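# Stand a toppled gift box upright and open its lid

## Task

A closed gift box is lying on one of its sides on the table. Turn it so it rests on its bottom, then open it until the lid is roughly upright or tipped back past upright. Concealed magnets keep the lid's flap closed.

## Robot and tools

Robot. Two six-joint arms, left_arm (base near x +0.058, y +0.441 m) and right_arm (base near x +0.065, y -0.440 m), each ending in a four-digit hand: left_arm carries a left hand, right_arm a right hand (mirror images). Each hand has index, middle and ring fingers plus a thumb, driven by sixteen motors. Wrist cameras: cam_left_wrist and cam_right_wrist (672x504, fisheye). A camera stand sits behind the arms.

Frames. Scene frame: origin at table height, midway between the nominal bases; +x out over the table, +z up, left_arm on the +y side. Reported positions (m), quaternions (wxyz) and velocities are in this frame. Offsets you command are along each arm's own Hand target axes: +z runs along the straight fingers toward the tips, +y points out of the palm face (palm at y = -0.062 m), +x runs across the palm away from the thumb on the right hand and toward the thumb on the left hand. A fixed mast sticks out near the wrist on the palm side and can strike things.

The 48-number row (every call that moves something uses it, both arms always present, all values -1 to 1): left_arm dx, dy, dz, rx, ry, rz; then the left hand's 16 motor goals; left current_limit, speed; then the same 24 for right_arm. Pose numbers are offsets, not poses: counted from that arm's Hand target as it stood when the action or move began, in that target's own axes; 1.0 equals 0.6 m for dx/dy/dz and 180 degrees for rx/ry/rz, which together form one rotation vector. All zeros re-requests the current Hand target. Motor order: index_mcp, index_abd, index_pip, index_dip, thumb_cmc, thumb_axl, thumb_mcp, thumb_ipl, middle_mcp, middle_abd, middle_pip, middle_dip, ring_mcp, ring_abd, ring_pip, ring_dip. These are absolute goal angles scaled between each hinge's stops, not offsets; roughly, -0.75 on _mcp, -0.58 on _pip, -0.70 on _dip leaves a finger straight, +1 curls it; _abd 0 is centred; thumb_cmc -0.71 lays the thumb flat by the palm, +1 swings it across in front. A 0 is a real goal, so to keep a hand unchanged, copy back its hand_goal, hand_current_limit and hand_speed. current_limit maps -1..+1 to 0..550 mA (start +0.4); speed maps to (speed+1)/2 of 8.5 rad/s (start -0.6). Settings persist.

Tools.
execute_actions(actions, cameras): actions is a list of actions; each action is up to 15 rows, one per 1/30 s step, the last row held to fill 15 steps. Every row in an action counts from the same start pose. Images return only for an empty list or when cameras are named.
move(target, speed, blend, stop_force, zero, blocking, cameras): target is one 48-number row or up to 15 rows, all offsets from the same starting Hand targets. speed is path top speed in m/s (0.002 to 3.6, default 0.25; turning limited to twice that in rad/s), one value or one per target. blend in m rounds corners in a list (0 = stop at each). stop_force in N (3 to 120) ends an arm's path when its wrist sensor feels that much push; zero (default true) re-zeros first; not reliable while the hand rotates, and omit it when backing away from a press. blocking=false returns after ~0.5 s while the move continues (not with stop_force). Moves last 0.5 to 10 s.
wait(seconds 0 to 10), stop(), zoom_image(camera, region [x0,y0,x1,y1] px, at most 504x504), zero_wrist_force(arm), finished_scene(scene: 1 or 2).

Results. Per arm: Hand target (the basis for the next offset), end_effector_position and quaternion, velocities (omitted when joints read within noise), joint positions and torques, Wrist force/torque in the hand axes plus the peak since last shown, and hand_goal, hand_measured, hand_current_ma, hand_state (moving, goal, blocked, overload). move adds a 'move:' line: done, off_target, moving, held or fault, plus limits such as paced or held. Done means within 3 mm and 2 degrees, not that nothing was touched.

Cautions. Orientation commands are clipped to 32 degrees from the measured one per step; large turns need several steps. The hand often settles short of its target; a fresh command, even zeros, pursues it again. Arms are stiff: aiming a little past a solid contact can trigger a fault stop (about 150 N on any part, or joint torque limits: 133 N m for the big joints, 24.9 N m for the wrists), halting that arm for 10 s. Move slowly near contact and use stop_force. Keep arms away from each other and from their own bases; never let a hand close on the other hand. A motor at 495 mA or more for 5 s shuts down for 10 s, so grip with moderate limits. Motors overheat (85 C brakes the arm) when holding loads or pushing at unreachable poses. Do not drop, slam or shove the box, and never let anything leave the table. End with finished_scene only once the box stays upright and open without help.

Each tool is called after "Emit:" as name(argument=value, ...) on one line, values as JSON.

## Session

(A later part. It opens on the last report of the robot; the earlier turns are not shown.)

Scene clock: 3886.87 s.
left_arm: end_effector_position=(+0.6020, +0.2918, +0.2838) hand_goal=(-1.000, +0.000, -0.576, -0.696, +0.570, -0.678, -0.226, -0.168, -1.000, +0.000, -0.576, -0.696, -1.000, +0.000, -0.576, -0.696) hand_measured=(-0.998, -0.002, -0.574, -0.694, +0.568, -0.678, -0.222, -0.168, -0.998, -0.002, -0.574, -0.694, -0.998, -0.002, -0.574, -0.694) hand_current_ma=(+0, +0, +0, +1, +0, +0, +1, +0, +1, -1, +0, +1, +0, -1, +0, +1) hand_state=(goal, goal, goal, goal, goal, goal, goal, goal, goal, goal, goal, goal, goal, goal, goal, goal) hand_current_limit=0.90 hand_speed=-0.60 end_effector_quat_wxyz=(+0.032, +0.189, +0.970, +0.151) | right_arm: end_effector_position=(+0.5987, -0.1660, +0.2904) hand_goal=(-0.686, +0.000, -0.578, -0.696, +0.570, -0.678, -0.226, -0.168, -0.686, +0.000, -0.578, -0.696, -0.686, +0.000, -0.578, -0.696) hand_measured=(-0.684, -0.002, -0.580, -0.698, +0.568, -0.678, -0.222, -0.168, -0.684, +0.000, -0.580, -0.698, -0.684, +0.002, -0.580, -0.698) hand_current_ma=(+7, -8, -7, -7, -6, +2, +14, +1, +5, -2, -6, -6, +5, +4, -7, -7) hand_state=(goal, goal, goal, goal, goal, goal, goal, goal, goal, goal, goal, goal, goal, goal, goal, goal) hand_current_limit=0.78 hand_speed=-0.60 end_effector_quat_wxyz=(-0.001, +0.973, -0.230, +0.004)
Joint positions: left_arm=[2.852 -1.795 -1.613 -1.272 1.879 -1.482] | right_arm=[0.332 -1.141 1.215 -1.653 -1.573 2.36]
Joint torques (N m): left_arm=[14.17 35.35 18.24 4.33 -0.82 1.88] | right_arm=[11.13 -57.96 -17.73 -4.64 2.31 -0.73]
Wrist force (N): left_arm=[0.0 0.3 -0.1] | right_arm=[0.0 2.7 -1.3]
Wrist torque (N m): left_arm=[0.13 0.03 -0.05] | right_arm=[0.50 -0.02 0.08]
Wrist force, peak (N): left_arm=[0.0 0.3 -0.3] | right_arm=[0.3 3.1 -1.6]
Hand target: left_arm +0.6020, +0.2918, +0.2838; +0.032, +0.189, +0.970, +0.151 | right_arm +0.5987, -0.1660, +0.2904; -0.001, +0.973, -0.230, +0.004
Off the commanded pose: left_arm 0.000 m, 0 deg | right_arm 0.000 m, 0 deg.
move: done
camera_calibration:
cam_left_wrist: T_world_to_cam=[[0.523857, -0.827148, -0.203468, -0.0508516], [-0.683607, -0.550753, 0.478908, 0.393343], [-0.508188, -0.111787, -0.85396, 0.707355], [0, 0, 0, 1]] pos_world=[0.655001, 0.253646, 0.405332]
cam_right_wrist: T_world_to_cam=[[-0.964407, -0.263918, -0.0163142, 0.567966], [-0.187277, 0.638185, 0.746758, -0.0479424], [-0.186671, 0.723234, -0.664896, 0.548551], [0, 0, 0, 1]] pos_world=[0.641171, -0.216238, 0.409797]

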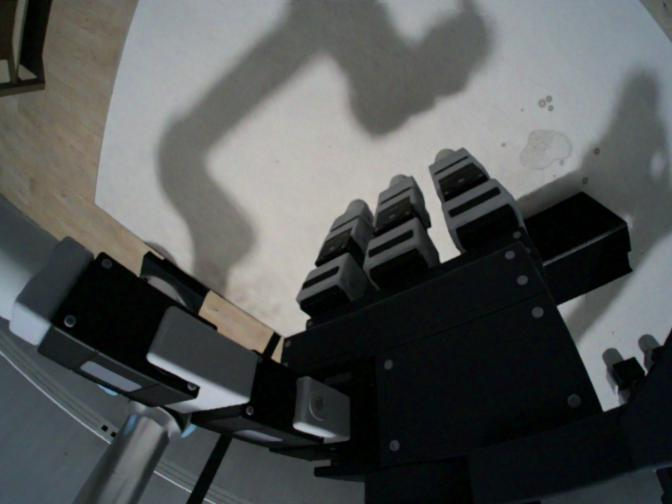

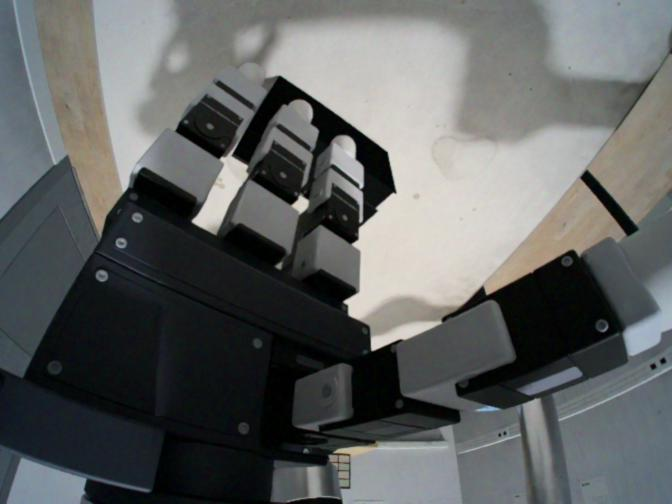

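Emit:
move(target=[[0,0,0,0,0,0,-1,0,-0.576,-0.696,0.571,-0.678,-0.226,-0.168,-1,0,-0.576,-0.696,-1,0,-0.576,-0.696,0.9,-0.6, -0.035,-0.088,0.07,0,0,0,-0.685,0,-0.577,-0.696,0.571,-0.678,-0.226,-0.168,-0.685,0,-0.577,-0.696,-0.685,0,-0.577,-0.696,0.78,-0.6]], speed=0.1)

Emit:
move(target=[[0,0,0,0,0,0,-1,0,-0.576,-0.696,0.571,-0.678,-0.226,-0.168,-1,0,-0.576,-0.696,-1,0,-0.576,-0.696,0.9,-0.6, 0,0,0.06,0,0,0,-0.685,0,-0.577,-0.696,0.571,-0.678,-0.226,-0.168,-0.685,0,-0.577,-0.696,-0.685,0,-0.577,-0.696,0.78,-0.6]], speed=0.015, stop_force=6, cameras=["all"])

Emit:
zoom_image(camera="cam_right_wrist", region=[200, 40, 430, 240])

Scene clock: 3902.37 s.
left_arm: end_effector_position=(+0.6020, +0.2918, +0.2838) hand_goal=(-1.000, +0.000, -0.576, -0.696, +0.570, -0.678, -0.226, -0.168, -1.000, +0.000, -0.576, -0.696, -1.000, +0.000, -0.576, -0.696) hand_measured=(-0.998, -0.002, -0.574, -0.694, +0.568, -0.678, -0.222, -0.168, -0.998, -0.002, -0.574, -0.694, -0.998, -0.002, -0.574, -0.694) hand_current_ma=(+0, +0, +0, +1, +0, +0, +1, +0, +1, -1, +0, +1, +0, -1, +0, +1) hand_state=(goal, goal, goal, goal, goal, goal, goal, goal, goal, goal, goal, goal, goal, goal, goal, goal) hand_current_limit=0.90 hand_speed=-0.60 end_effector_quat_wxyz=(+0.032, +0.189, +0.970, +0.151) | right_arm: end_effector_position=(+0.6038, -0.1095, +0.2486) hand_goal=(-0.686, +0.000, -0.578, -0.696, +0.570, -0.678, -0.226, -0.168, -0.686, +0.000, -0.578, -0.696, -0.686, +0.000, -0.578, -0.696) hand_measured=(-0.684, -0.002, -0.580, -0.698, +0.568, -0.678, -0.222, -0.168, -0.684, +0.000, -0.580, -0.698, -0.684, +0.002, -0.580, -0.698) hand_current_ma=(+7, -8, -7, -7, -6, +2, +14, +1, +5, -2, -6, -6, +5, +4, -7, -7) hand_state=(goal, goal, goal, goal, goal, goal, goal, goal, goal, goal, goal, goal, goal, goal, goal, goal) hand_current_limit=0.78 hand_speed=-0.60 end_effector_quat_wxyz=(-0.001, +0.973, -0.230, +0.004)
Joint positions: left_arm=[2.852 -1.795 -1.613 -1.272 1.879 -1.482] | right_arm=[0.406 -1.043 1.175 -1.711 -1.573 2.434]
Joint torques (N m): left_arm=[14.87 35.17 18.4 4.13 -0.71 2.08] | right_arm=[10.53 -33.04 -29.27 -4.35 -2.39 1.85]
Wrist force (N): left_arm=[0.0 0.1 -0.1] | right_arm=[0.0 2.8 -1.8]
Wrist torque (N m): left_arm=[0.12 0.03 -0.05] | right_arm=[0.57 -0.03 -0.02]
Wrist force, peak (N): left_arm=[-0.1 0.4 -0.3] | right_arm=[-0.1 3.1 -2.4]
Hand target: left_arm +0.6020, +0.2918, +0.2838; +0.032, +0.189, +0.970, +0.151 | right_arm +0.6039, -0.1093, +0.2485; -0.001, +0.973, -0.230, +0.004
Off the commanded pose: left_arm 0.000 m, 0 deg | right_arm 0.000 m, 0 deg.
move: done

Scene clock: 3905.27 s.
left_arm: end_effector_position=(+0.6020, +0.2918, +0.2838) hand_goal=(-1.000, +0.000, -0.576, -0.696, +0.570, -0.678, -0.226, -0.168, -1.000, +0.000, -0.576, -0.696, -1.000, +0.000, -0.576, -0.696) hand_measured=(-0.998, -0.002, -0.574, -0.694, +0.568, -0.678, -0.222, -0.168, -0.998, -0.002, -0.574, -0.694, -0.998, -0.002, -0.574, -0.694) hand_current_ma=(+0, +0, +0, +1, +0, +0, +1, +0, +1, -1, +0, +1, +0, -1, +0, +1) hand_state=(goal, goal, goal, goal, goal, goal, goal, goal, goal, goal, goal, goal, goal, goal, goal, goal) hand_current_limit=0.90 hand_speed=-0.60 end_effector_quat_wxyz=(+0.032, +0.189, +0.970, +0.151) | right_arm: end_effector_position=(+0.6040, -0.1093, +0.2268) hand_goal=(-0.686, +0.000, -0.578, -0.696, +0.570, -0.678, -0.226, -0.168, -0.686, +0.000, -0.578, -0.696, -0.686, +0.000, -0.578, -0.696) hand_measured=(-0.684, -0.004, -0.580, -0.698, +0.568, -0.678, -0.222, -0.168, -0.684, -0.002, -0.578, -0.698, -0.684, +0.002, -0.580, -0.698) hand_current_ma=(+7, -9, -3, -6, -6, +2, +14, +1, +5, -3, -2, -5, +5, +4, -7, -7) hand_state=(goal, goal, goal, goal, goal, goal, goal, goal, goal, goal, goal, goal, goal, goal, goal, goal) hand_current_limit=0.78 hand_speed=-0.60 end_effector_quat_wxyz=(-0.001, +0.973, -0.230, +0.004)
Joint positions: left_arm=[2.852 -1.795 -1.613 -1.272 1.879 -1.482] | right_arm=[0.406 -1.033 1.216 -1.762 -1.573 2.434]
Joint torques (N m): left_arm=[13.15 35.26 19.29 4.23 -0.75 2.01] | right_arm=[1.4 -58.73 -26.36 0.61 -2.26 0.41]
Wrist force (N): left_arm=[0.0 0.2 0.0] | right_arm=[-0.2 2.0 -8.2]
Wrist torque (N m): left_arm=[0.11 0.02 -0.04] | right_arm=[1.04 -0.08 -0.04]
Wrist force, peak (N): left_arm=[0.1 0.4 -0.3] | right_arm=[-0.6 1.5 -18.0]
Hand target: left_arm +0.6020, +0.2918, +0.2838; +0.032, +0.189, +0.970, +0.151 | right_arm +0.6040, -0.1093, +0.2268; -0.001, +0.973, -0.230, +0.004 (not the last commanded pose)
Off the commanded pose: left_arm 0.000 m, 0 deg | right_arm 0.014 m, 0 deg.
move: contact (right_arm)
camera_calibration:
cam_left_wrist: T_world_to_cam=[[0.523857, -0.827148, -0.203468, -0.0508516], [-0.683607, -0.550753, 0.478908, 0.393343], [-0.508188, -0.111787, -0.85396, 0.707355], [0, 0, 0, 1]] pos_world=[0.655001, 0.253646, 0.405332]
cam_right_wrist: T_world_to_cam=[[-0.964271, -0.264411, -0.0164023, 0.586993], [-0.187671, 0.638086, 0.746744, -0.0355178], [-0.186981, 0.723142, -0.664909, 0.466449], [0, 0, 0, 1]] pos_world=[0.646572, -0.159437, 0.346297]

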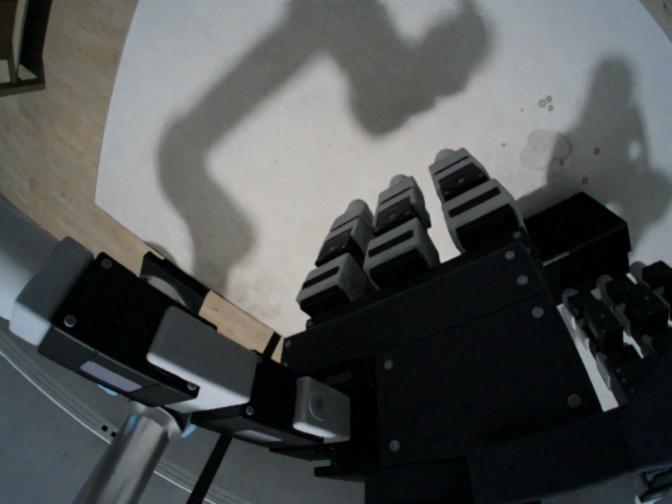

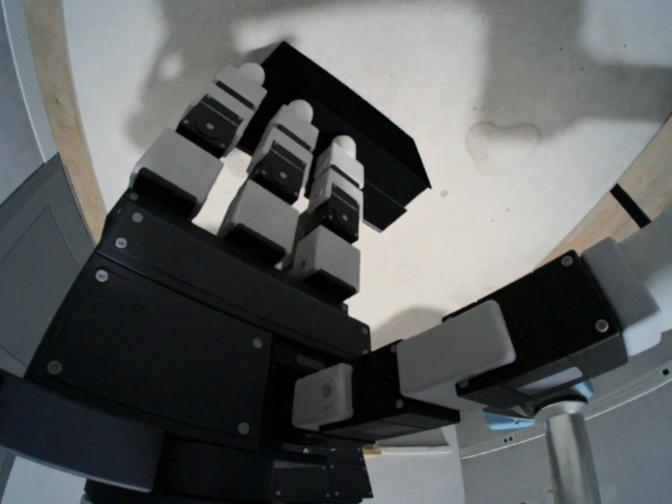

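Scaled by 2.191 from the camera's 672x504 image, which has a finer 960x720 frame.

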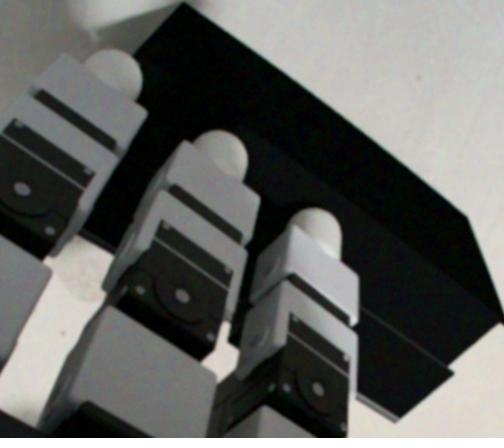

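Emit:
move(target=[[-0.0458,-0.363,-0.116,0,0,0,-1,0,-0.576,-0.696,0.571,-0.678,-0.226,-0.168,-1,0,-0.576,-0.696,-1,0,-0.576,-0.696,0.9,-0.6, 0,0,0,0,0,0,-0.685,0,-0.577,-0.696,0.571,-0.678,-0.226,-0.168,-0.685,0,-0.577,-0.696,-0.685,0,-0.577,-0.696,0.78,-0.6]], speed=0.1, cameras=["all"])

Emit:
zoom_image(camera="cam_left_wrist", region=[300, 80, 672, 359])

Scene clock: 3918.73 s.
left_arm: end_effector_position=(+0.5622, +0.1469, +0.2837) hand_goal=(-1.000, +0.000, -0.576, -0.696, +0.570, -0.678, -0.226, -0.168, -1.000, +0.000, -0.576, -0.696, -1.000, +0.000, -0.576, -0.696) hand_measured=(-0.998, -0.002, -0.574, -0.694, +0.568, -0.678, -0.222, -0.168, -0.998, -0.002, -0.574, -0.694, -0.998, -0.002, -0.574, -0.694) hand_current_ma=(+0, +0, +0, +1, +0, +0, +1, +0, +0, -1, +0, +1, +0, -1, +0, +1) hand_state=(goal, goal, goal, goal, goal, goal, goal, goal, goal, goal, goal, goal, goal, goal, goal, goal) hand_current_limit=0.90 hand_speed=-0.60 end_effector_quat_wxyz=(+0.032, +0.189, +0.970, +0.151) end_effector_velocity=(+0.001, +0.003, +0.000) end_effector_angular_velocity=(+0.000, +0.000, +0.001) | right_arm: end_effector_position=(+0.6040, -0.1093, +0.2268) hand_goal=(-0.686, +0.000, -0.578, -0.696, +0.570, -0.678, -0.226, -0.168, -0.686, +0.000, -0.578, -0.696, -0.686, +0.000, -0.578, -0.696) hand_measured=(-0.684, -0.004, -0.580, -0.698, +0.568, -0.678, -0.222, -0.168, -0.684, -0.002, -0.578, -0.698, -0.684, +0.002, -0.580, -0.698) hand_current_ma=(+7, -9, -3, -6, -6, +2, +14, +1, +5, -3, -2, -5, +5, +4, -7, -7) hand_state=(goal, goal, goal, goal, goal, goal, goal, goal, goal, goal, goal, goal, goal, goal, goal, goal) hand_current_limit=0.78 hand_speed=-0.60 end_effector_quat_wxyz=(-0.001, +0.973, -0.230, +0.004)
Joint positions: left_arm=[2.604 -1.921 -1.428 -1.41 1.877 -1.741] | right_arm=[0.406 -1.033 1.216 -1.762 -1.573 2.434]
Joint velocities: left_arm=[0.005 0.002 -0.003 0.002 0 0.004] | right_arm=[within noise]
Joint torques (N m): left_arm=[15.67 42.03 18.29 4.2 2.44 2.16] | right_arm=[1.42 -58.92 -25.92 -0.44 -2.32 1.58]
Wrist force (N): left_arm=[-0.3 0.2 -0.9] | right_arm=[-0.1 1.7 -8.1]
Wrist torque (N m): left_arm=[0.16 0.06 -0.03] | right_arm=[1.00 -0.08 -0.03]
Wrist force, peak (N): left_arm=[-0.2 -3.4 -1.6] | right_arm=[-0.1 2.2 -8.3]
Hand target: left_arm +0.5623, +0.1472, +0.2837; +0.032, +0.189, +0.970, +0.151 (not the last commanded pose) | right_arm +0.6040, -0.1093, +0.2268; -0.001, +0.973, -0.230, +0.004
Off the commanded pose: left_arm 0.080 m, 0 deg | right_arm 0.000 m, 0 deg.
move: held (left_arm; a check stopped the path); limits=held
pose unreachable (left arm): on one or more control steps of this call, first in action 0 (counted from 0), this arm could not follow its commanded pose, so it was not sent that pose on those steps. It may still have moved: this result reports where it is.
cause: moving toward the commanded pose would bring a part of the arm too close to another arm (a part of this arm just beyond joint 5 (wrist 2) and a part of the right arm just beyond its joint 4 (wrist 1), 16 mm apart when this arm was first held).
camera_calibration:
cam_left_wrist: T_world_to_cam=[[0.523245, -0.827739, -0.20264, -0.149615], [-0.684456, -0.549866, 0.478715, 0.286819], [-0.507676, -0.111788, -0.854265, 0.6707], [0, 0, 0, 1]] pos_world=[0.615098, 0.108846, 0.405333]
cam_right_wrist: T_world_to_cam=[[-0.964266, -0.264428, -0.0164215, 0.586994], [-0.187696, 0.638079, 0.746743, -0.0355025], [-0.186982, 0.723141, -0.664909, 0.466449], [0, 0, 0, 1]] pos_world=[0.646572, -0.159437, 0.346297]

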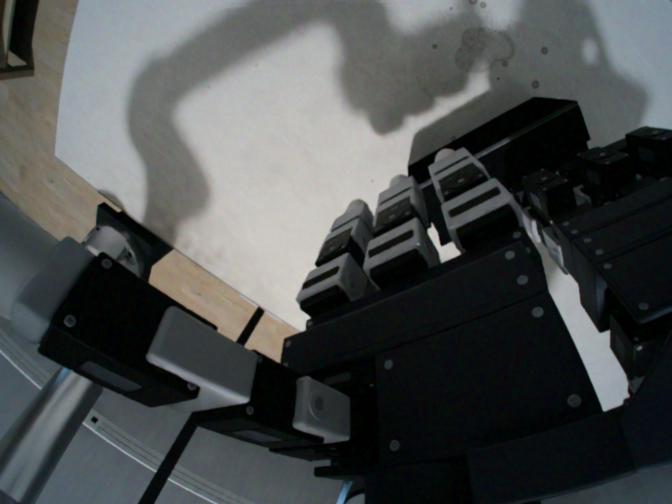

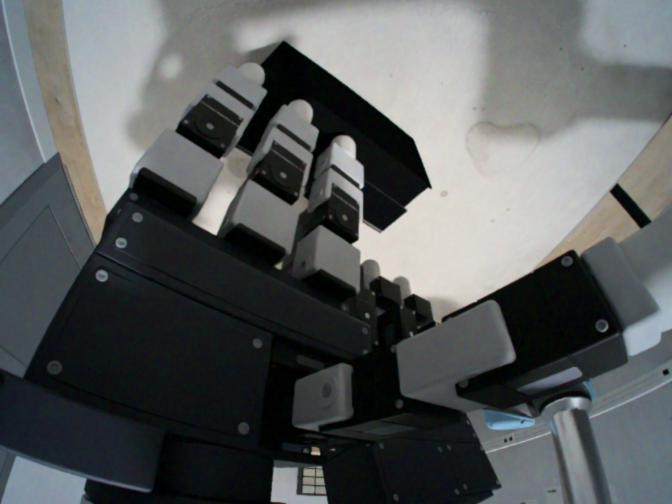

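Scaled by 1.355 from the camera's 672x504 image, which has a finer 960x720 frame.

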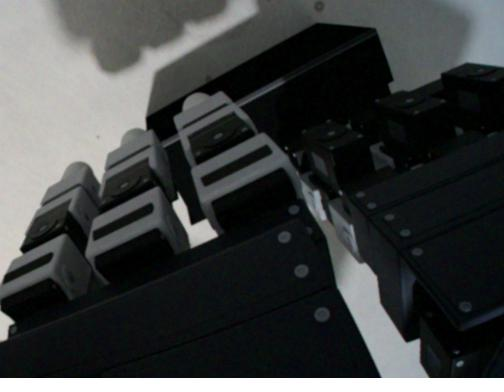

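Emit:
move(target=[[-0.0535,0.195,0.0625,0,0,0,-0.754,0,-0.576,-0.696,-0.714,-0.678,-0.226,-0.168,-0.754,0,-0.576,-0.696,-0.754,0,-0.576,-0.696,0.9,-0.6, 0,0,0,0,0,0,-0.685,0,-0.577,-0.696,0.571,-0.678,-0.226,-0.168,-0.685,0,-0.577,-0.696,-0.685,0,-0.577,-0.696,0.78,-0.6],[-0.0535,0.195,0.0625,0.3,0,0,-0.754,0,-0.576,-0.696,-0.714,-0.678,-0.226,-0.168,-0.754,0,-0.576,-0.696,-0.754,0,-0.576,-0.696,0.9,-0.6, 0,0,0,0,0,0,-0.685,0,-0.577,-0.696,0.571,-0.678,-0.226,-0.168,-0.685,0,-0.577,-0.696,-0.685,0,-0.577,-0.696,0.78,-0.6],[-0.0535,0.195,0.0625,0.6,0,0,-0.754,0,-0.576,-0.696,-0.714,-0.678,-0.226,-0.168,-0.754,0,-0.576,-0.696,-0.754,0,-0.576,-0.696,0.9,-0.6, 0,0,0,0,0,0,-0.685,0,-0.577,-0.696,0.571,-0.678,-0.226,-0.168,-0.685,0,-0.577,-0.696,-0.685,0,-0.577,-0.696,0.78,-0.6]], speed=0.3, cameras=["all"])

Scene clock: 3973.63 s.
left_arm: end_effector_position=(+0.6383, +0.2489, +0.2839) hand_goal=(-0.754, +0.000, -0.576, -0.696, -0.714, -0.678, -0.226, -0.168, -0.754, +0.000, -0.576, -0.696, -0.754, +0.000, -0.576, -0.696) hand_measured=(-0.748, -0.002, -0.574, -0.694, -0.708, -0.678, -0.224, -0.168, -0.746, -0.002, -0.574, -0.694, -0.748, -0.002, -0.574, -0.694) hand_current_ma=(+3, +0, +0, +1, +3, +0, +1, +0, +4, -1, +0, +1, +3, -1, +0, +1) hand_state=(goal, goal, goal, goal, goal, goal, goal, goal, goal, goal, goal, goal, goal, goal, goal, goal) hand_current_limit=0.90 hand_speed=-0.60 end_effector_quat_wxyz=(-0.134, +0.137, +0.692, -0.696) | right_arm: end_effector_position=(+0.6040, -0.1093, +0.2268) hand_goal=(-0.686, +0.000, -0.578, -0.696, +0.570, -0.678, -0.226, -0.168, -0.686, +0.000, -0.578, -0.696, -0.686, +0.000, -0.578, -0.696) hand_measured=(-0.684, -0.004, -0.580, -0.698, +0.568, -0.678, -0.222, -0.168, -0.684, -0.002, -0.578, -0.698, -0.684, +0.002, -0.580, -0.698) hand_current_ma=(+7, -9, -3, -6, -6, +2, +14, +1, +5, -3, -2, -5, +5, +4, -7, -7) hand_state=(goal, goal, goal, goal, goal, goal, goal, goal, goal, goal, goal, goal, goal, goal, goal, goal) hand_current_limit=0.78 hand_speed=-0.60 end_effector_quat_wxyz=(-0.001, +0.973, -0.230, +0.004)
Joint positions: left_arm=[3.366 -2.3 -0.872 -3.119 0.6 0.011] | right_arm=[0.406 -1.033 1.216 -1.762 -1.573 2.434]
Joint torques (N m): left_arm=[14.08 39.29 27.96 -3.51 1.78 1.84] | right_arm=[1.03 -58.99 -25.13 -2.14 -2.22 1.51]
Wrist force (N): left_arm=[3.7 -0.8 0.9] | right_arm=[0.1 2.1 -8.0]
Wrist torque (N m): left_arm=[-0.10 -0.38 0.31] | right_arm=[1.03 -0.12 -0.01]
Wrist force, peak (N): left_arm=[3.7 -0.8 0.9] | right_arm=[0.2 2.1 -8.4]
Hand target: left_arm +0.6383, +0.2489, +0.2839; -0.134, +0.137, +0.692, -0.696 | right_arm +0.6040, -0.1093, +0.2268; -0.001, +0.973, -0.230, +0.004
Off the commanded pose: left_arm 0.000 m, 0 deg | right_arm 0.000 m, 0 deg.
move: done
camera_calibration:
cam_left_wrist: T_world_to_cam=[[0.725613, -0.317543, 0.610452, -0.59202], [-0.134849, 0.804329, 0.578681, -0.321301], [-0.67476, -0.502217, 0.540811, 0.528616], [0, 0, 0, 1]] pos_world=[0.742939, 0.33592, 0.261448]
cam_right_wrist: T_world_to_cam=[[-0.964266, -0.264428, -0.0164215, 0.586994], [-0.187696, 0.638079, 0.746743, -0.0355025], [-0.186982, 0.723141, -0.664909, 0.466449], [0, 0, 0, 1]] pos_world=[0.646572, -0.159437, 0.346297]

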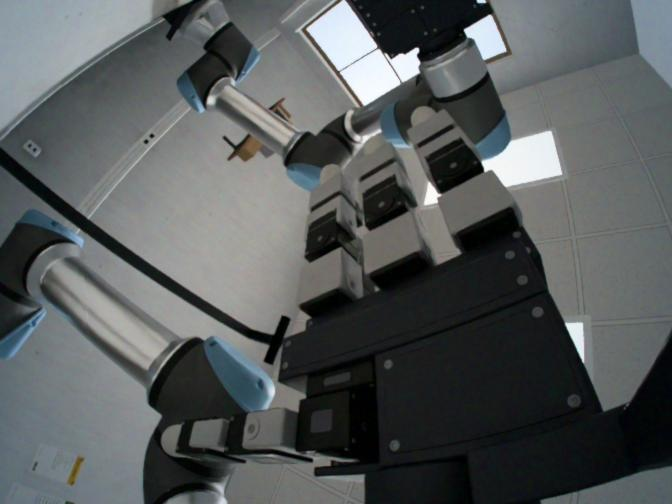

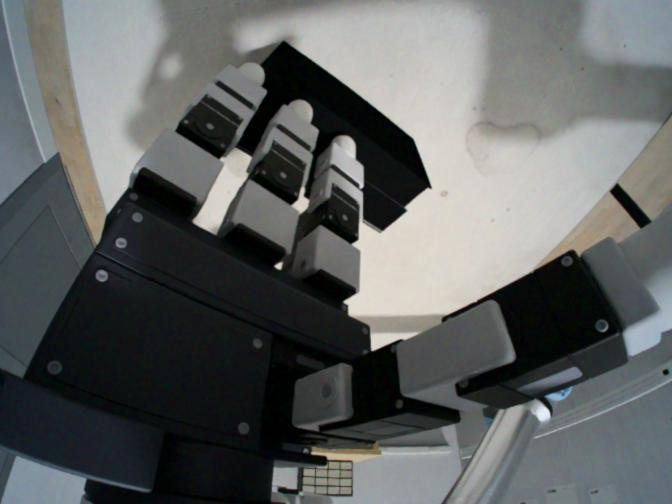

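Emit:
move(target=[[0,0,0,0,0,0,-0.754,0,-0.576,0.609,-0.714,-0.678,-0.226,-0.168,-0.754,0,-0.576,0.609,-0.754,0,-0.576,0.609,0.9,-0.6,0,0,0,0,0,0,-0.685,0,-0.577,-0.696,0.571,-0.678,-0.226,-0.168,-0.685,0,-0.577,-0.696,-0.685,0,-0.577,-0.696,0.78,-0.6],[0,0.28,0,0,0,0,-0.754,0,-0.576,0.609,-0.714,-0.678,-0.226,-0.168,-0.754,0,-0.576,0.609,-0.754,0,-0.576,0.609,0.9,-0.6,0,0,0,0,0,0,-0.685,0,-0.577,-0.696,0.571,-0.678,-0.226,-0.168,-0.685,0,-0.577,-0.696,-0.685,0,-0.577,-0.696,0.78,-0.6]], speed=0.12, cameras=["cam_left_wrist","cam_right_wrist"])

Scene clock: 4034.27 s.
left_arm: end_effector_position=(+0.6389, +0.2479, +0.1161) hand_goal=(-0.754, +0.000, -0.576, +0.608, -0.714, -0.678, -0.226, -0.168, -0.754, +0.000, -0.576, +0.608, -0.754, +0.000, -0.576, +0.608) hand_measured=(-0.748, -0.002, -0.574, +0.606, -0.708, -0.678, -0.224, -0.168, -0.746, -0.002, -0.574, +0.606, -0.748, -0.002, -0.574, +0.606) hand_current_ma=(+3, +0, +0, -1, +3, +0, +1, +0, +4, -1, +0, -1, +3, -1, +0, -1) hand_state=(goal, goal, goal, goal, goal, goal, goal, goal, goal, goal, goal, goal, goal, goal, goal, goal) hand_current_limit=0.90 hand_speed=-0.60 end_effector_quat_wxyz=(-0.134, +0.137, +0.692, -0.696) | right_arm: end_effector_position=(+0.6040, -0.1093, +0.2268) hand_goal=(-0.686, +0.000, -0.578, -0.696, +0.570, -0.678, -0.226, -0.168, -0.686, +0.000, -0.578, -0.696, -0.686, +0.000, -0.578, -0.696) hand_measured=(-0.684, -0.004, -0.580, -0.698, +0.568, -0.678, -0.222, -0.168, -0.684, -0.002, -0.578, -0.698, -0.684, +0.002, -0.580, -0.698) hand_current_ma=(+7, -9, -3, -6, -6, +2, +14, +1, +5, -3, -2, -5, +5, +4, -7, -7) hand_state=(goal, goal, goal, goal, goal, goal, goal, goal, goal, goal, goal, goal, goal, goal, goal, goal) hand_current_limit=0.78 hand_speed=-0.60 end_effector_quat_wxyz=(-0.001, +0.973, -0.230, +0.004)
Joint positions: left_arm=[3.365 -2.4 -1.134 -2.757 0.598 0.012] | right_arm=[0.406 -1.033 1.216 -1.762 -1.573 2.434]
Joint torques (N m): left_arm=[-14.1 41.01 12.35 0.71 -1.71 -1.75] | right_arm=[0.96 -59.5 -25.95 -3.39 -2.08 1.48]
Wrist force (N): left_arm=[3.6 -0.7 0.8] | right_arm=[0.1 1.9 -8.1]
Wrist torque (N m): left_arm=[-0.07 -0.36 0.42] | right_arm=[1.01 -0.12 -0.02]
Wrist force, peak (N): left_arm=[3.6 -1.6 0.8] | right_arm=[0.0 2.2 -8.3]
Hand target: left_arm +0.6389, +0.2479, +0.1159; -0.134, +0.137, +0.692, -0.696 | right_arm +0.6040, -0.1093, +0.2268; -0.001, +0.973, -0.230, +0.004
Off the commanded pose: left_arm 0.000 m, 0 deg | right_arm 0.000 m, 0 deg.
move: done
camera_calibration:
cam_left_wrist: T_world_to_cam=[[0.72566, -0.317418, 0.610462, -0.490416], [-0.134642, 0.804568, 0.578395, -0.223521], [-0.674751, -0.501912, 0.541105, 0.619132], [0, 0, 0, 1]] pos_world=[0.74354, 0.334922, 0.0936489]
cam_right_wrist: T_world_to_cam=[[-0.964266, -0.264428, -0.0164215, 0.586994], [-0.187696, 0.638079, 0.746743, -0.0355025], [-0.186982, 0.723141, -0.664909, 0.466449], [0, 0, 0, 1]] pos_world=[0.646572, -0.159437, 0.346297]

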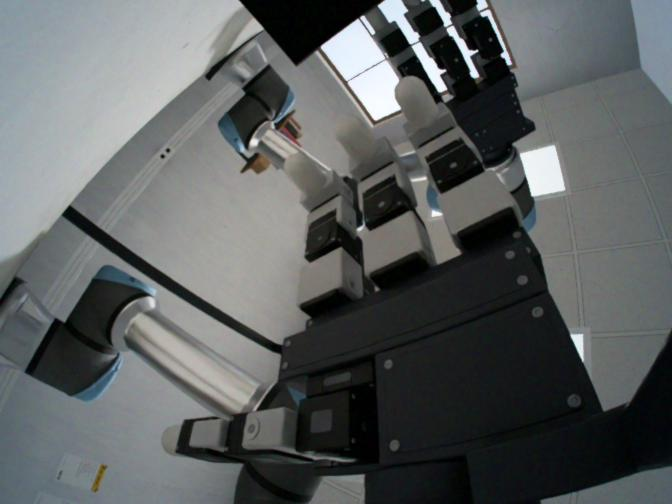

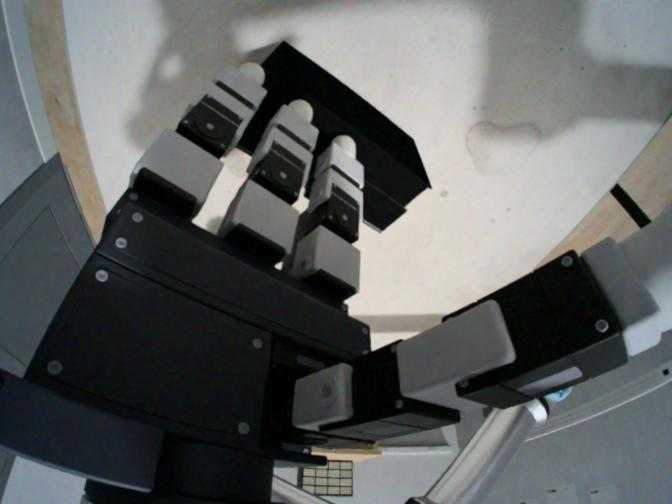

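Emit:
move(target=[0,0.005,0.323,0,0,0,-0.754,0,-0.576,0.609,-0.714,-0.678,-0.226,-0.168,-0.754,0,-0.576,0.609,-0.754,0,-0.576,0.609,0.9,-0.6,0,0,0,0,0,0,-0.685,0,-0.577,-0.696,0.571,-0.678,-0.226,-0.168,-0.685,0,-0.577,-0.696,-0.685,0,-0.577,-0.696,0.78,-0.6], speed=0.05, stop_force=5, cameras=["cam_left_wrist","cam_right_wrist"])

Emit:
zoom_image(camera="cam_right_wrist", region=[220, 20, 460, 260])

Scene clock: 4048.87 s.
left_arm: end_effector_position=(+0.5838, +0.1125, +0.1142) hand_goal=(-0.754, +0.000, -0.576, +0.608, -0.714, -0.678, -0.226, -0.168, -0.754, +0.000, -0.576, +0.608, -0.754, +0.000, -0.576, +0.608) hand_measured=(-0.748, -0.002, -0.574, +0.606, -0.708, -0.678, -0.224, -0.168, -0.746, -0.002, -0.574, +0.606, -0.742, +0.000, -0.584, +0.606) hand_current_ma=(+3, +0, +0, -1, +3, +0, +1, +0, +4, -1, +0, -1, +10, +0, -4, -1) hand_state=(goal, goal, goal, goal, goal, goal, goal, goal, goal, goal, goal, goal, goal, goal, goal, goal) hand_current_limit=0.90 hand_speed=-0.60 end_effector_quat_wxyz=(-0.134, +0.137, +0.692, -0.696) | right_arm: end_effector_position=(+0.6040, -0.1093, +0.2269) hand_goal=(-0.686, +0.000, -0.578, -0.696, +0.570, -0.678, -0.226, -0.168, -0.686, +0.000, -0.578, -0.696, -0.686, +0.000, -0.578, -0.696) hand_measured=(-0.678, -0.004, -0.588, -0.702, +0.568, -0.678, -0.222, -0.168, -0.686, -0.002, -0.578, -0.694, -0.684, +0.002, -0.580, -0.698) hand_current_ma=(+28, -10, -32, -23, -6, +2, +14, +1, -1, -4, +1, +3, +5, +4, -7, -7) hand_state=(goal, goal, goal, goal, goal, goal, goal, goal, goal, goal, goal, goal, goal, goal, goal, goal) hand_current_limit=0.78 hand_speed=-0.60 end_effector_quat_wxyz=(-0.001, +0.973, -0.230, +0.004)
Joint positions: left_arm=[3.168 -2.302 -1.318 -2.674 0.402 0.016] | right_arm=[0.406 -1.033 1.216 -1.762 -1.573 2.434]
Joint torques (N m): left_arm=[14.44 38.05 26.02 -2.94 1.7 -1.45] | right_arm=[1.04 -34.03 -26.35 -3.66 0.87 1.48]
Wrist force (N): left_arm=[3.9 -0.6 -0.5] | right_arm=[0.8 2.8 -6.1]
Wrist torque (N m): left_arm=[0.01 -0.38 0.35] | right_arm=[0.82 -0.17 0.01]
Wrist force, peak (N): left_arm=[6.9 5.1 -16.1] | right_arm=[4.2 22.1 -13.2]
Hand target: left_arm +0.5838, +0.1125, +0.1142; -0.134, +0.137, +0.692, -0.696 (not the last commanded pose) | right_arm +0.6040, -0.1093, +0.2268; -0.001, +0.973, -0.230, +0.004
Off the commanded pose: left_arm 0.048 m, 0 deg | right_arm 0.000 m, 0 deg.
move: contact (left_arm)
camera_calibration:
cam_left_wrist: T_world_to_cam=[[0.725681, -0.317413, 0.61044, -0.492264], [-0.13454, 0.804634, 0.578328, -0.12098], [-0.674749, -0.50181, 0.541203, 0.514992], [0, 0, 0, 1]] pos_world=[0.68844, 0.199522, 0.091749]
cam_right_wrist: T_world_to_cam=[[-0.964266, -0.264428, -0.0164215, 0.586897], [-0.187696, 0.638079, 0.746743, -0.0355212], [-0.186982, 0.723141, -0.664909, 0.46643], [0, 0, 0, 1]] pos_world=[0.646472, -0.159437, 0.346297]

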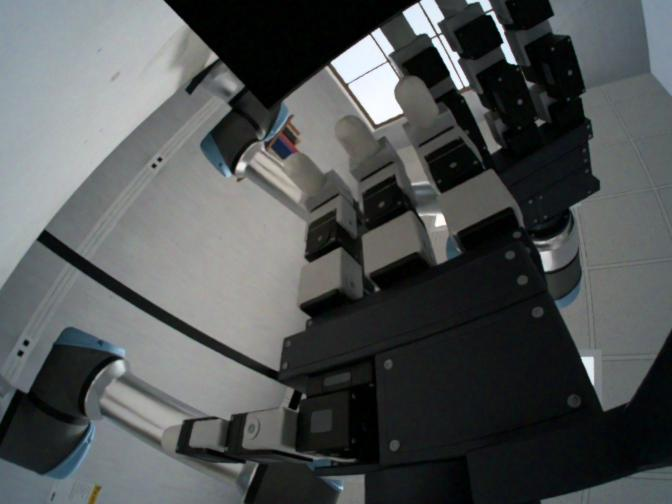

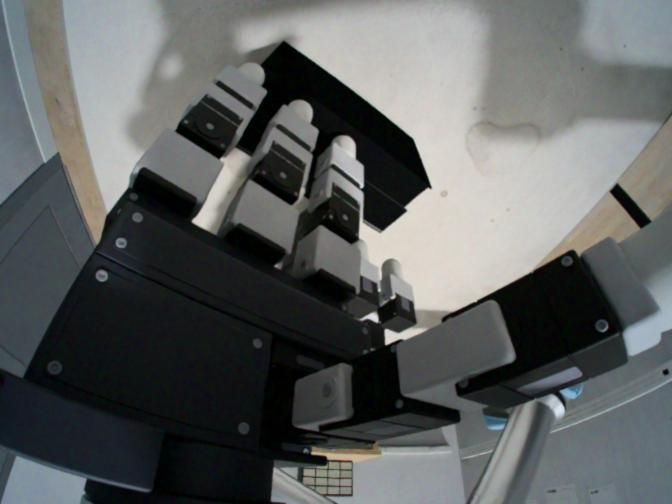

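Scaled by 2.100 from the camera's 672x504 image, which has a finer 960x720 frame.

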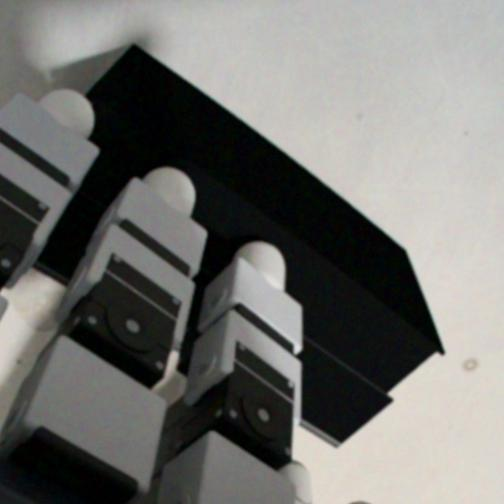

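Emit:
move(target=[[0.0367,0,-0.04,0,0,0,-0.754,0,-0.576,0.609,-0.714,-0.678,-0.226,-0.168,-0.754,0,-0.576,0.609,-0.754,0,-0.576,0.609,0.9,-0.6,0,0,0,0,0,0,-0.685,0,-0.577,-0.696,0.571,-0.678,-0.226,-0.168,-0.685,0,-0.577,-0.696,-0.685,0,-0.577,-0.696,0.78,-0.6],[0.0367,0.0,0.095,0,0,0,-0.754,0,-0.576,0.609,-0.714,-0.678,-0.226,-0.168,-0.754,0,-0.576,0.609,-0.754,0,-0.576,0.609,0.9,-0.6,0,0,0,0,0,0,-0.685,0,-0.577,-0.696,0.571,-0.678,-0.226,-0.168,-0.685,0,-0.577,-0.696,-0.685,0,-0.577,-0.696,0.78,-0.6]], speed=0.05, cameras=["cam_left_wrist","cam_right_wrist"])

Emit:
zoom_image(camera="cam_right_wrist", region=[220, 20, 460, 260])

Emit:
zoom_image(camera="cam_left_wrist", region=[150, 0, 550, 300])

Scene clock: 4071.80 s.
left_arm: end_effector_position=(+0.5420, +0.0683, +0.1144) hand_goal=(-0.754, +0.000, -0.576, +0.608, -0.714, -0.678, -0.226, -0.168, -0.754, +0.000, -0.576, +0.608, -0.754, +0.000, -0.576, +0.608) hand_measured=(-0.748, -0.002, -0.574, +0.606, -0.708, -0.678, -0.224, -0.168, -0.746, -0.002, -0.574, +0.606, -0.742, +0.000, -0.576, +0.606) hand_current_ma=(+3, +0, +0, -1, +3, +0, +1, +0, +4, -1, +0, -1, +9, +0, +0, -1) hand_state=(goal, goal, goal, goal, goal, goal, goal, goal, goal, goal, goal, goal, goal, goal, goal, goal) hand_current_limit=0.90 hand_speed=-0.60 end_effector_quat_wxyz=(-0.134, +0.137, +0.692, -0.696) | right_arm: end_effector_position=(+0.6040, -0.1093, +0.2268) hand_goal=(-0.686, +0.000, -0.578, -0.696, +0.570, -0.678, -0.226, -0.168, -0.686, +0.000, -0.578, -0.696, -0.686, +0.000, -0.578, -0.696) hand_measured=(-0.682, -0.004, -0.582, -0.700, +0.568, -0.678, -0.222, -0.168, -0.686, -0.002, -0.578, -0.694, -0.684, +0.002, -0.580, -0.698) hand_current_ma=(+12, -10, -12, -12, -6, +2, +14, +1, -1, -4, +1, +3, +5, +4, -7, -7) hand_state=(goal, goal, goal, goal, goal, goal, goal, goal, goal, goal, goal, goal, goal, goal, goal, goal) hand_current_limit=0.78 hand_speed=-0.60 end_effector_quat_wxyz=(-0.001, +0.973, -0.230, +0.004)
Joint positions: left_arm=[3.095 -2.237 -1.434 -2.625 0.328 0.018] | right_arm=[0.406 -1.033 1.216 -1.762 -1.573 2.434]
Joint torques (N m): left_arm=[-14.42 47.5 12.14 1.18 -1.56 1.83] | right_arm=[0.91 -31.36 -25.41 -3.78 -1.47 1.4]
Wrist force (N): left_arm=[3.2 -0.9 1.1] | right_arm=[0.4 1.6 -6.9]
Wrist torque (N m): left_arm=[-0.14 -0.26 0.30] | right_arm=[0.87 -0.18 0.00]
Wrist force, peak (N): left_arm=[4.1 -0.6 -0.4] | right_arm=[0.5 3.0 -7.3]
Hand target: left_arm +0.5419, +0.0680, +0.1144; -0.134, +0.137, +0.692, -0.696 | right_arm +0.6040, -0.1093, +0.2268; -0.001, +0.973, -0.230, +0.004
Off the commanded pose: left_arm 0.000 m, 0 deg | right_arm 0.000 m, 0 deg.
move: done
camera_calibration:
cam_left_wrist: T_world_to_cam=[[0.725677, -0.317387, 0.610458, -0.476097], [-0.134564, 0.804644, 0.578309, -0.0910685], [-0.674749, -0.501811, 0.541203, 0.464621], [0, 0, 0, 1]] pos_world=[0.64674, 0.155322, 0.0918491]
cam_right_wrist: T_world_to_cam=[[-0.964266, -0.264428, -0.0164215, 0.586994], [-0.187696, 0.638079, 0.746743, -0.0355025], [-0.186982, 0.723141, -0.664909, 0.466449], [0, 0, 0, 1]] pos_world=[0.646572, -0.159437, 0.346297]

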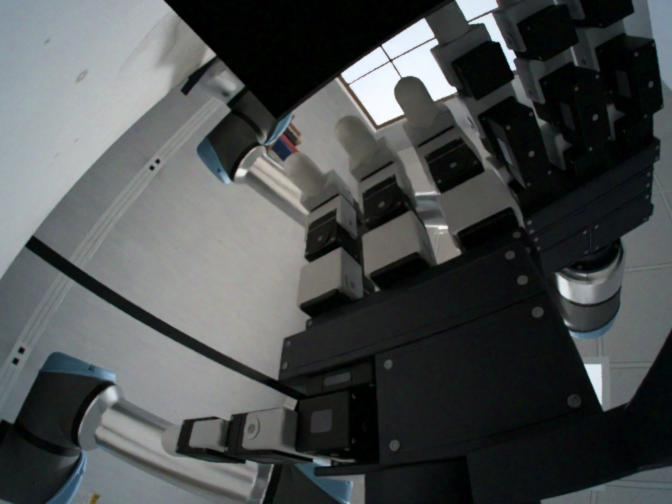

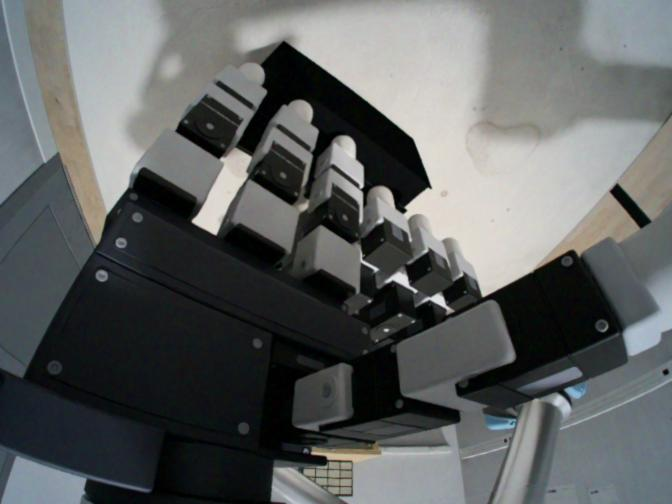

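Scaled by 2.100 from the camera's 672x504 image, which has a finer 960x720 frame.

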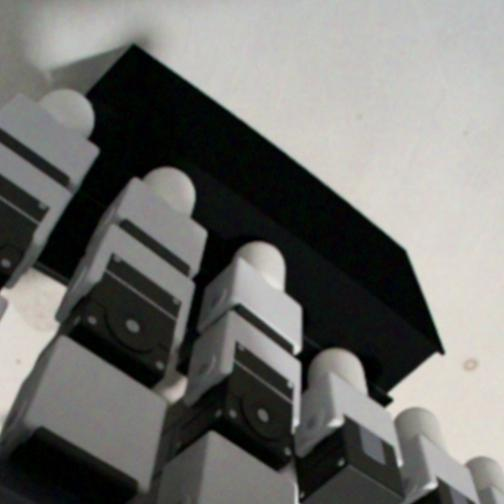

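Scaled by 1.260 from the camera's 672x504 image, which has a finer 960x720 frame.

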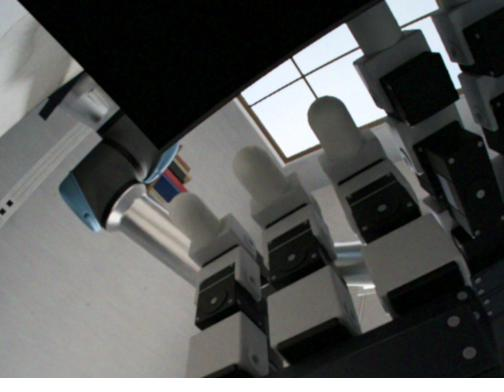

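Emit:
move(target=[0,0.05,0,0,0,0,-0.754,0,-0.576,0.609,-0.714,-0.678,-0.226,-0.168,-0.754,0,-0.576,0.609,-0.754,0,-0.576,0.609,0.9,-0.6,0,0,0,0,0,0,-0.685,0,-0.577,-0.696,0.571,-0.678,-0.226,-0.168,-0.685,0,-0.577,-0.696,-0.685,0,-0.577,-0.696,0.78,-0.6], speed=0.015, stop_force=3, cameras=["cam_left_wrist","cam_right_wrist"])

Emit:
zoom_image(camera="cam_right_wrist", region=[300, 100, 480, 280])

Scene clock: 4092.47 s.
left_arm: end_effector_position=(+0.5420, +0.0678, +0.0844) hand_goal=(-0.754, +0.000, -0.576, +0.608, -0.714, -0.678, -0.226, -0.168, -0.754, +0.000, -0.576, +0.608, -0.754, +0.000, -0.576, +0.608) hand_measured=(-0.748, -0.002, -0.574, +0.606, -0.708, -0.678, -0.224, -0.168, -0.746, -0.002, -0.574, +0.606, -0.742, +0.000, -0.576, +0.606) hand_current_ma=(+3, +0, +0, -1, +3, +0, +1, +0, +4, -1, +0, -1, +9, +0, +0, -1) hand_state=(goal, goal, goal, goal, goal, goal, goal, goal, goal, goal, goal, goal, goal, goal, goal, goal) hand_current_limit=0.90 hand_speed=-0.60 end_effector_quat_wxyz=(-0.134, +0.137, +0.692, -0.696) | right_arm: end_effector_position=(+0.6040, -0.1093, +0.2268) hand_goal=(-0.686, +0.000, -0.578, -0.696, +0.570, -0.678, -0.226, -0.168, -0.686, +0.000, -0.578, -0.696, -0.686, +0.000, -0.578, -0.696) hand_measured=(-0.682, -0.004, -0.582, -0.700, +0.568, -0.678, -0.222, -0.168, -0.686, -0.002, -0.578, -0.694, -0.684, +0.002, -0.580, -0.698) hand_current_ma=(+12, -10, -12, -12, -6, +2, +14, +1, -1, -4, +1, +3, +5, +4, -7, -7) hand_state=(goal, goal, goal, goal, goal, goal, goal, goal, goal, goal, goal, goal, goal, goal, goal, goal) hand_current_limit=0.78 hand_speed=-0.60 end_effector_quat_wxyz=(-0.001, +0.973, -0.230, +0.004)
Joint positions: left_arm=[3.094 -2.276 -1.456 -2.565 0.328 0.018] | right_arm=[0.406 -1.033 1.216 -1.762 -1.573 2.434]
Joint torques (N m): left_arm=[-14.5 35.85 11.97 0.98 -1.4 -1.36] | right_arm=[0.8 -34.38 -25.47 -3.68 -1.42 1.27]
Wrist force (N): left_arm=[3.4 -0.7 1.0] | right_arm=[0.2 1.5 -7.0]
Wrist torque (N m): left_arm=[-0.10 -0.30 0.31] | right_arm=[0.85 -0.16 -0.02]
Wrist force, peak (N): left_arm=[3.5 -1.1 1.1] | right_arm=[0.3 1.7 -7.4]
Hand target: left_arm +0.5420, +0.0678, +0.0844; -0.134, +0.137, +0.692, -0.696 | right_arm +0.6040, -0.1093, +0.2268; -0.001, +0.973, -0.230, +0.004
Off the commanded pose: left_arm 0.000 m, 0 deg | right_arm 0.000 m, 0 deg.
move: done
camera_calibration:
cam_left_wrist: T_world_to_cam=[[0.725681, -0.317413, 0.61044, -0.45794], [-0.13454, 0.804634, 0.578328, -0.0733316], [-0.674749, -0.50181, 0.541203, 0.480606], [0, 0, 0, 1]] pos_world=[0.64674, 0.154822, 0.061849]
cam_right_wrist: T_world_to_cam=[[-0.964266, -0.264428, -0.0164215, 0.586994], [-0.187696, 0.638079, 0.746743, -0.0355025], [-0.186982, 0.723141, -0.664909, 0.466449], [0, 0, 0, 1]] pos_world=[0.646572, -0.159437, 0.346297]

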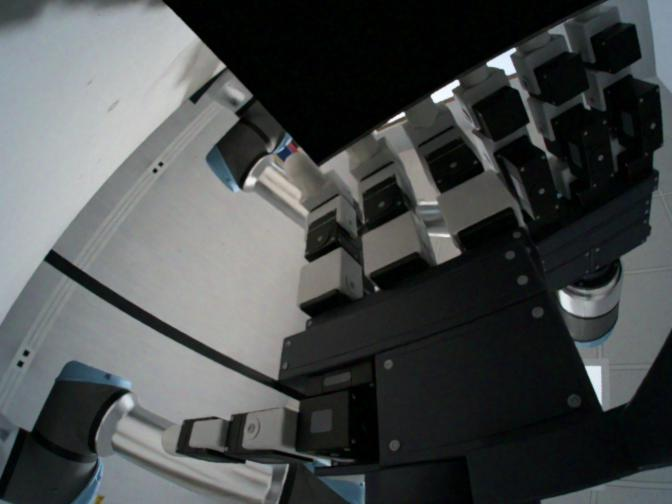

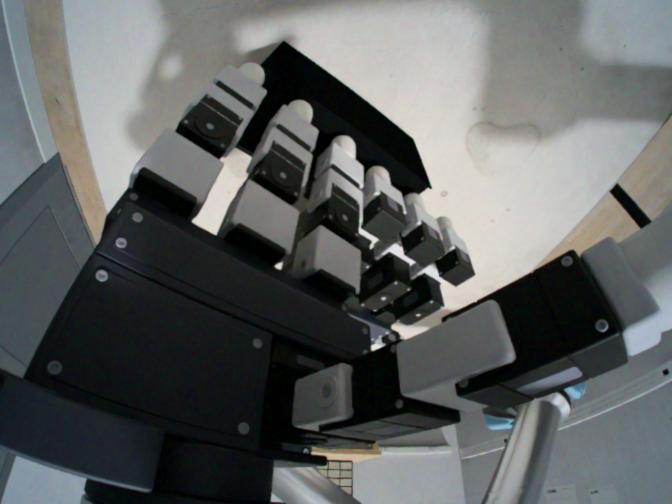

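Scaled by 2.800 from the camera's 672x504 image, which has a finer 960x720 frame.

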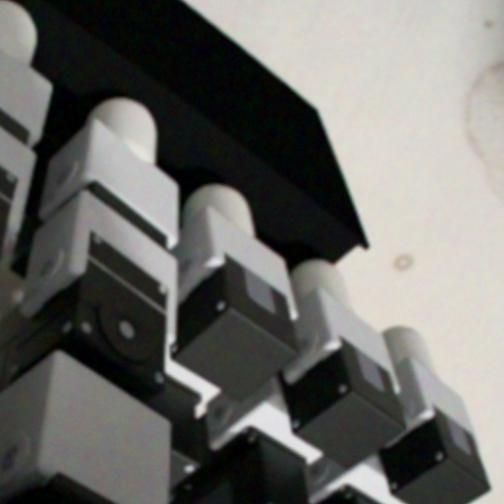

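Emit:
move(target=[0,0.012,0,0,0,0,-0.754,0,-0.576,0.609,-0.714,-0.678,-0.226,-0.168,-0.754,0,-0.576,0.609,-0.754,0,-0.576,0.609,0.9,-0.6,0,0,0,0,0,0,-0.685,0,-0.577,-0.696,0.571,-0.678,-0.226,-0.168,-0.685,0,-0.577,-0.696,-0.685,0,-0.577,-0.696,0.78,-0.6], speed=0.008, stop_force=3)

Emit:
move(target=[0,0,0,0,0,0,-0.754,0,-0.576,0.609,-0.714,-0.678,-0.226,-0.168,-0.754,0,-0.576,0.609,-0.754,0,-0.576,0.609,0.9,-0.6,0,0,0.015,0,0,0,-0.685,0,-0.577,-0.696,0.571,-0.678,-0.226,-0.168,-0.685,0,-0.577,-0.696,-0.685,0,-0.577,-0.696,0.78,-0.6], speed=0.005, stop_force=35)

Scene clock: 4104.57 s.
left_arm: end_effector_position=(+0.5421, +0.0678, +0.0784) hand_goal=(-0.754, +0.000, -0.576, +0.608, -0.714, -0.678, -0.226, -0.168, -0.754, +0.000, -0.576, +0.608, -0.754, +0.000, -0.576, +0.608) hand_measured=(-0.748, -0.002, -0.574, +0.606, -0.708, -0.678, -0.224, -0.168, -0.754, -0.002, -0.574, +0.610, -0.752, +0.000, -0.576, +0.612) hand_current_ma=(+3, +0, +0, -1, +3, +0, +1, +0, +0, -1, +0, +1, +0, +0, +0, +2) hand_state=(goal, goal, goal, goal, goal, goal, goal, goal, goal, goal, goal, goal, goal, goal, goal, goal) hand_current_limit=0.90 hand_speed=-0.60 end_effector_quat_wxyz=(-0.134, +0.137, +0.692, -0.696) | right_arm: end_effector_position=(+0.6040, -0.1093, +0.2268) hand_goal=(-0.686, +0.000, -0.578, -0.696, +0.570, -0.678, -0.226, -0.168, -0.686, +0.000, -0.578, -0.696, -0.686, +0.000, -0.578, -0.696) hand_measured=(-0.682, -0.004, -0.580, -0.698, +0.568, -0.678, -0.222, -0.168, -0.686, -0.002, -0.578, -0.694, -0.684, +0.002, -0.580, -0.698) hand_current_ma=(+11, -9, -6, -8, -6, +2, +14, +1, +1, -4, +1, +3, +5, +4, -7, -7) hand_state=(goal, goal, goal, goal, goal, goal, goal, goal, goal, goal, goal, goal, goal, goal, goal, goal) hand_current_limit=0.78 hand_speed=-0.60 end_effector_quat_wxyz=(-0.001, +0.973, -0.230, +0.004)
Joint positions: left_arm=[3.094 -2.284 -1.459 -2.554 0.328 0.018] | right_arm=[0.406 -1.033 1.216 -1.762 -1.573 2.434]
Joint torques (N m): left_arm=[-14.76 47.68 23.58 -2.78 -1.13 1.13] | right_arm=[0.45 -36.56 -25.02 -3.82 -1.41 1.12]
Wrist force (N): left_arm=[3.5 -2.8 -0.1] | right_arm=[0.3 1.7 -7.3]
Wrist torque (N m): left_arm=[-0.05 -0.33 0.38] | right_arm=[0.91 -0.15 -0.01]
Wrist force, peak (N): left_arm=[3.5 -3.9 -0.4] | right_arm=[0.4 1.8 -7.5]
Hand target: left_arm +0.5421, +0.0678, +0.0784; -0.134, +0.137, +0.692, -0.696 (not the last commanded pose) | right_arm +0.6040, -0.1093, +0.2268; -0.001, +0.973, -0.230, +0.004
Off the commanded pose: left_arm 0.001 m, 0 deg | right_arm 0.000 m, 0 deg.
move: contact (left_arm)

Scene clock: 4106.00 s.
left_arm: end_effector_position=(+0.5421, +0.0678, +0.0784) hand_goal=(-0.754, +0.000, -0.576, +0.608, -0.714, -0.678, -0.226, -0.168, -0.754, +0.000, -0.576, +0.608, -0.754, +0.000, -0.576, +0.608) hand_measured=(-0.748, -0.002, -0.574, +0.606, -0.708, -0.678, -0.224, -0.168, -0.754, -0.002, -0.574, +0.612, -0.752, +0.000, -0.576, +0.612) hand_current_ma=(+3, +0, +0, -1, +3, +0, +1, +0, +0, -1, +0, +1, +0, +0, +0, +2) hand_state=(goal, goal, goal, goal, goal, goal, goal, goal, goal, goal, goal, goal, goal, goal, goal, goal) hand_current_limit=0.90 hand_speed=-0.60 end_effector_quat_wxyz=(-0.134, +0.137, +0.692, -0.696) | right_arm: end_effector_position=(+0.6041, -0.1092, +0.2253) hand_goal=(-0.686, +0.000, -0.578, -0.696, +0.570, -0.678, -0.226, -0.168, -0.686, +0.000, -0.578, -0.696, -0.686, +0.000, -0.578, -0.696) hand_measured=(-0.682, -0.006, -0.580, -0.698, +0.568, -0.678, -0.222, -0.168, -0.684, -0.004, -0.578, -0.694, -0.684, +0.002, -0.580, -0.698) hand_current_ma=(+15, -14, -3, -7, -6, +2, +14, +1, +8, -8, +1, +3, +5, +4, -7, -7) hand_state=(goal, goal, goal, goal, goal, goal, goal, goal, goal, goal, goal, goal, goal, goal, goal, goal) hand_current_limit=0.78 hand_speed=-0.60 end_effector_quat_wxyz=(-0.001, +0.973, -0.230, +0.004)
Joint positions: left_arm=[3.094 -2.284 -1.459 -2.554 0.328 0.018] | right_arm=[0.406 -1.033 1.219 -1.766 -1.573 2.434]
Joint torques (N m): left_arm=[-13.46 46.84 23.98 -2.78 -0.47 0.78] | right_arm=[-0.22 -23.02 -9.33 3.59 -1.46 1.01]
Wrist force (N): left_arm=[3.4 -2.7 -0.2] | right_arm=[-0.1 -1.7 -44.4]
Wrist torque (N m): left_arm=[-0.01 -0.33 0.38] | right_arm=[3.64 -0.38 -0.02]
Wrist force, peak (N): left_arm=[3.8 -2.9 -0.3] | right_arm=[-0.1 -2.0 -47.6]
Hand target: left_arm +0.5421, +0.0678, +0.0784; -0.134, +0.137, +0.692, -0.696 | right_arm +0.6041, -0.1092, +0.2254; -0.002, +0.973, -0.230, +0.004 (not the last commanded pose)
Off the commanded pose: left_arm 0.000 m, 0 deg | right_arm 0.008 m, 0 deg.
move: contact (right_arm)


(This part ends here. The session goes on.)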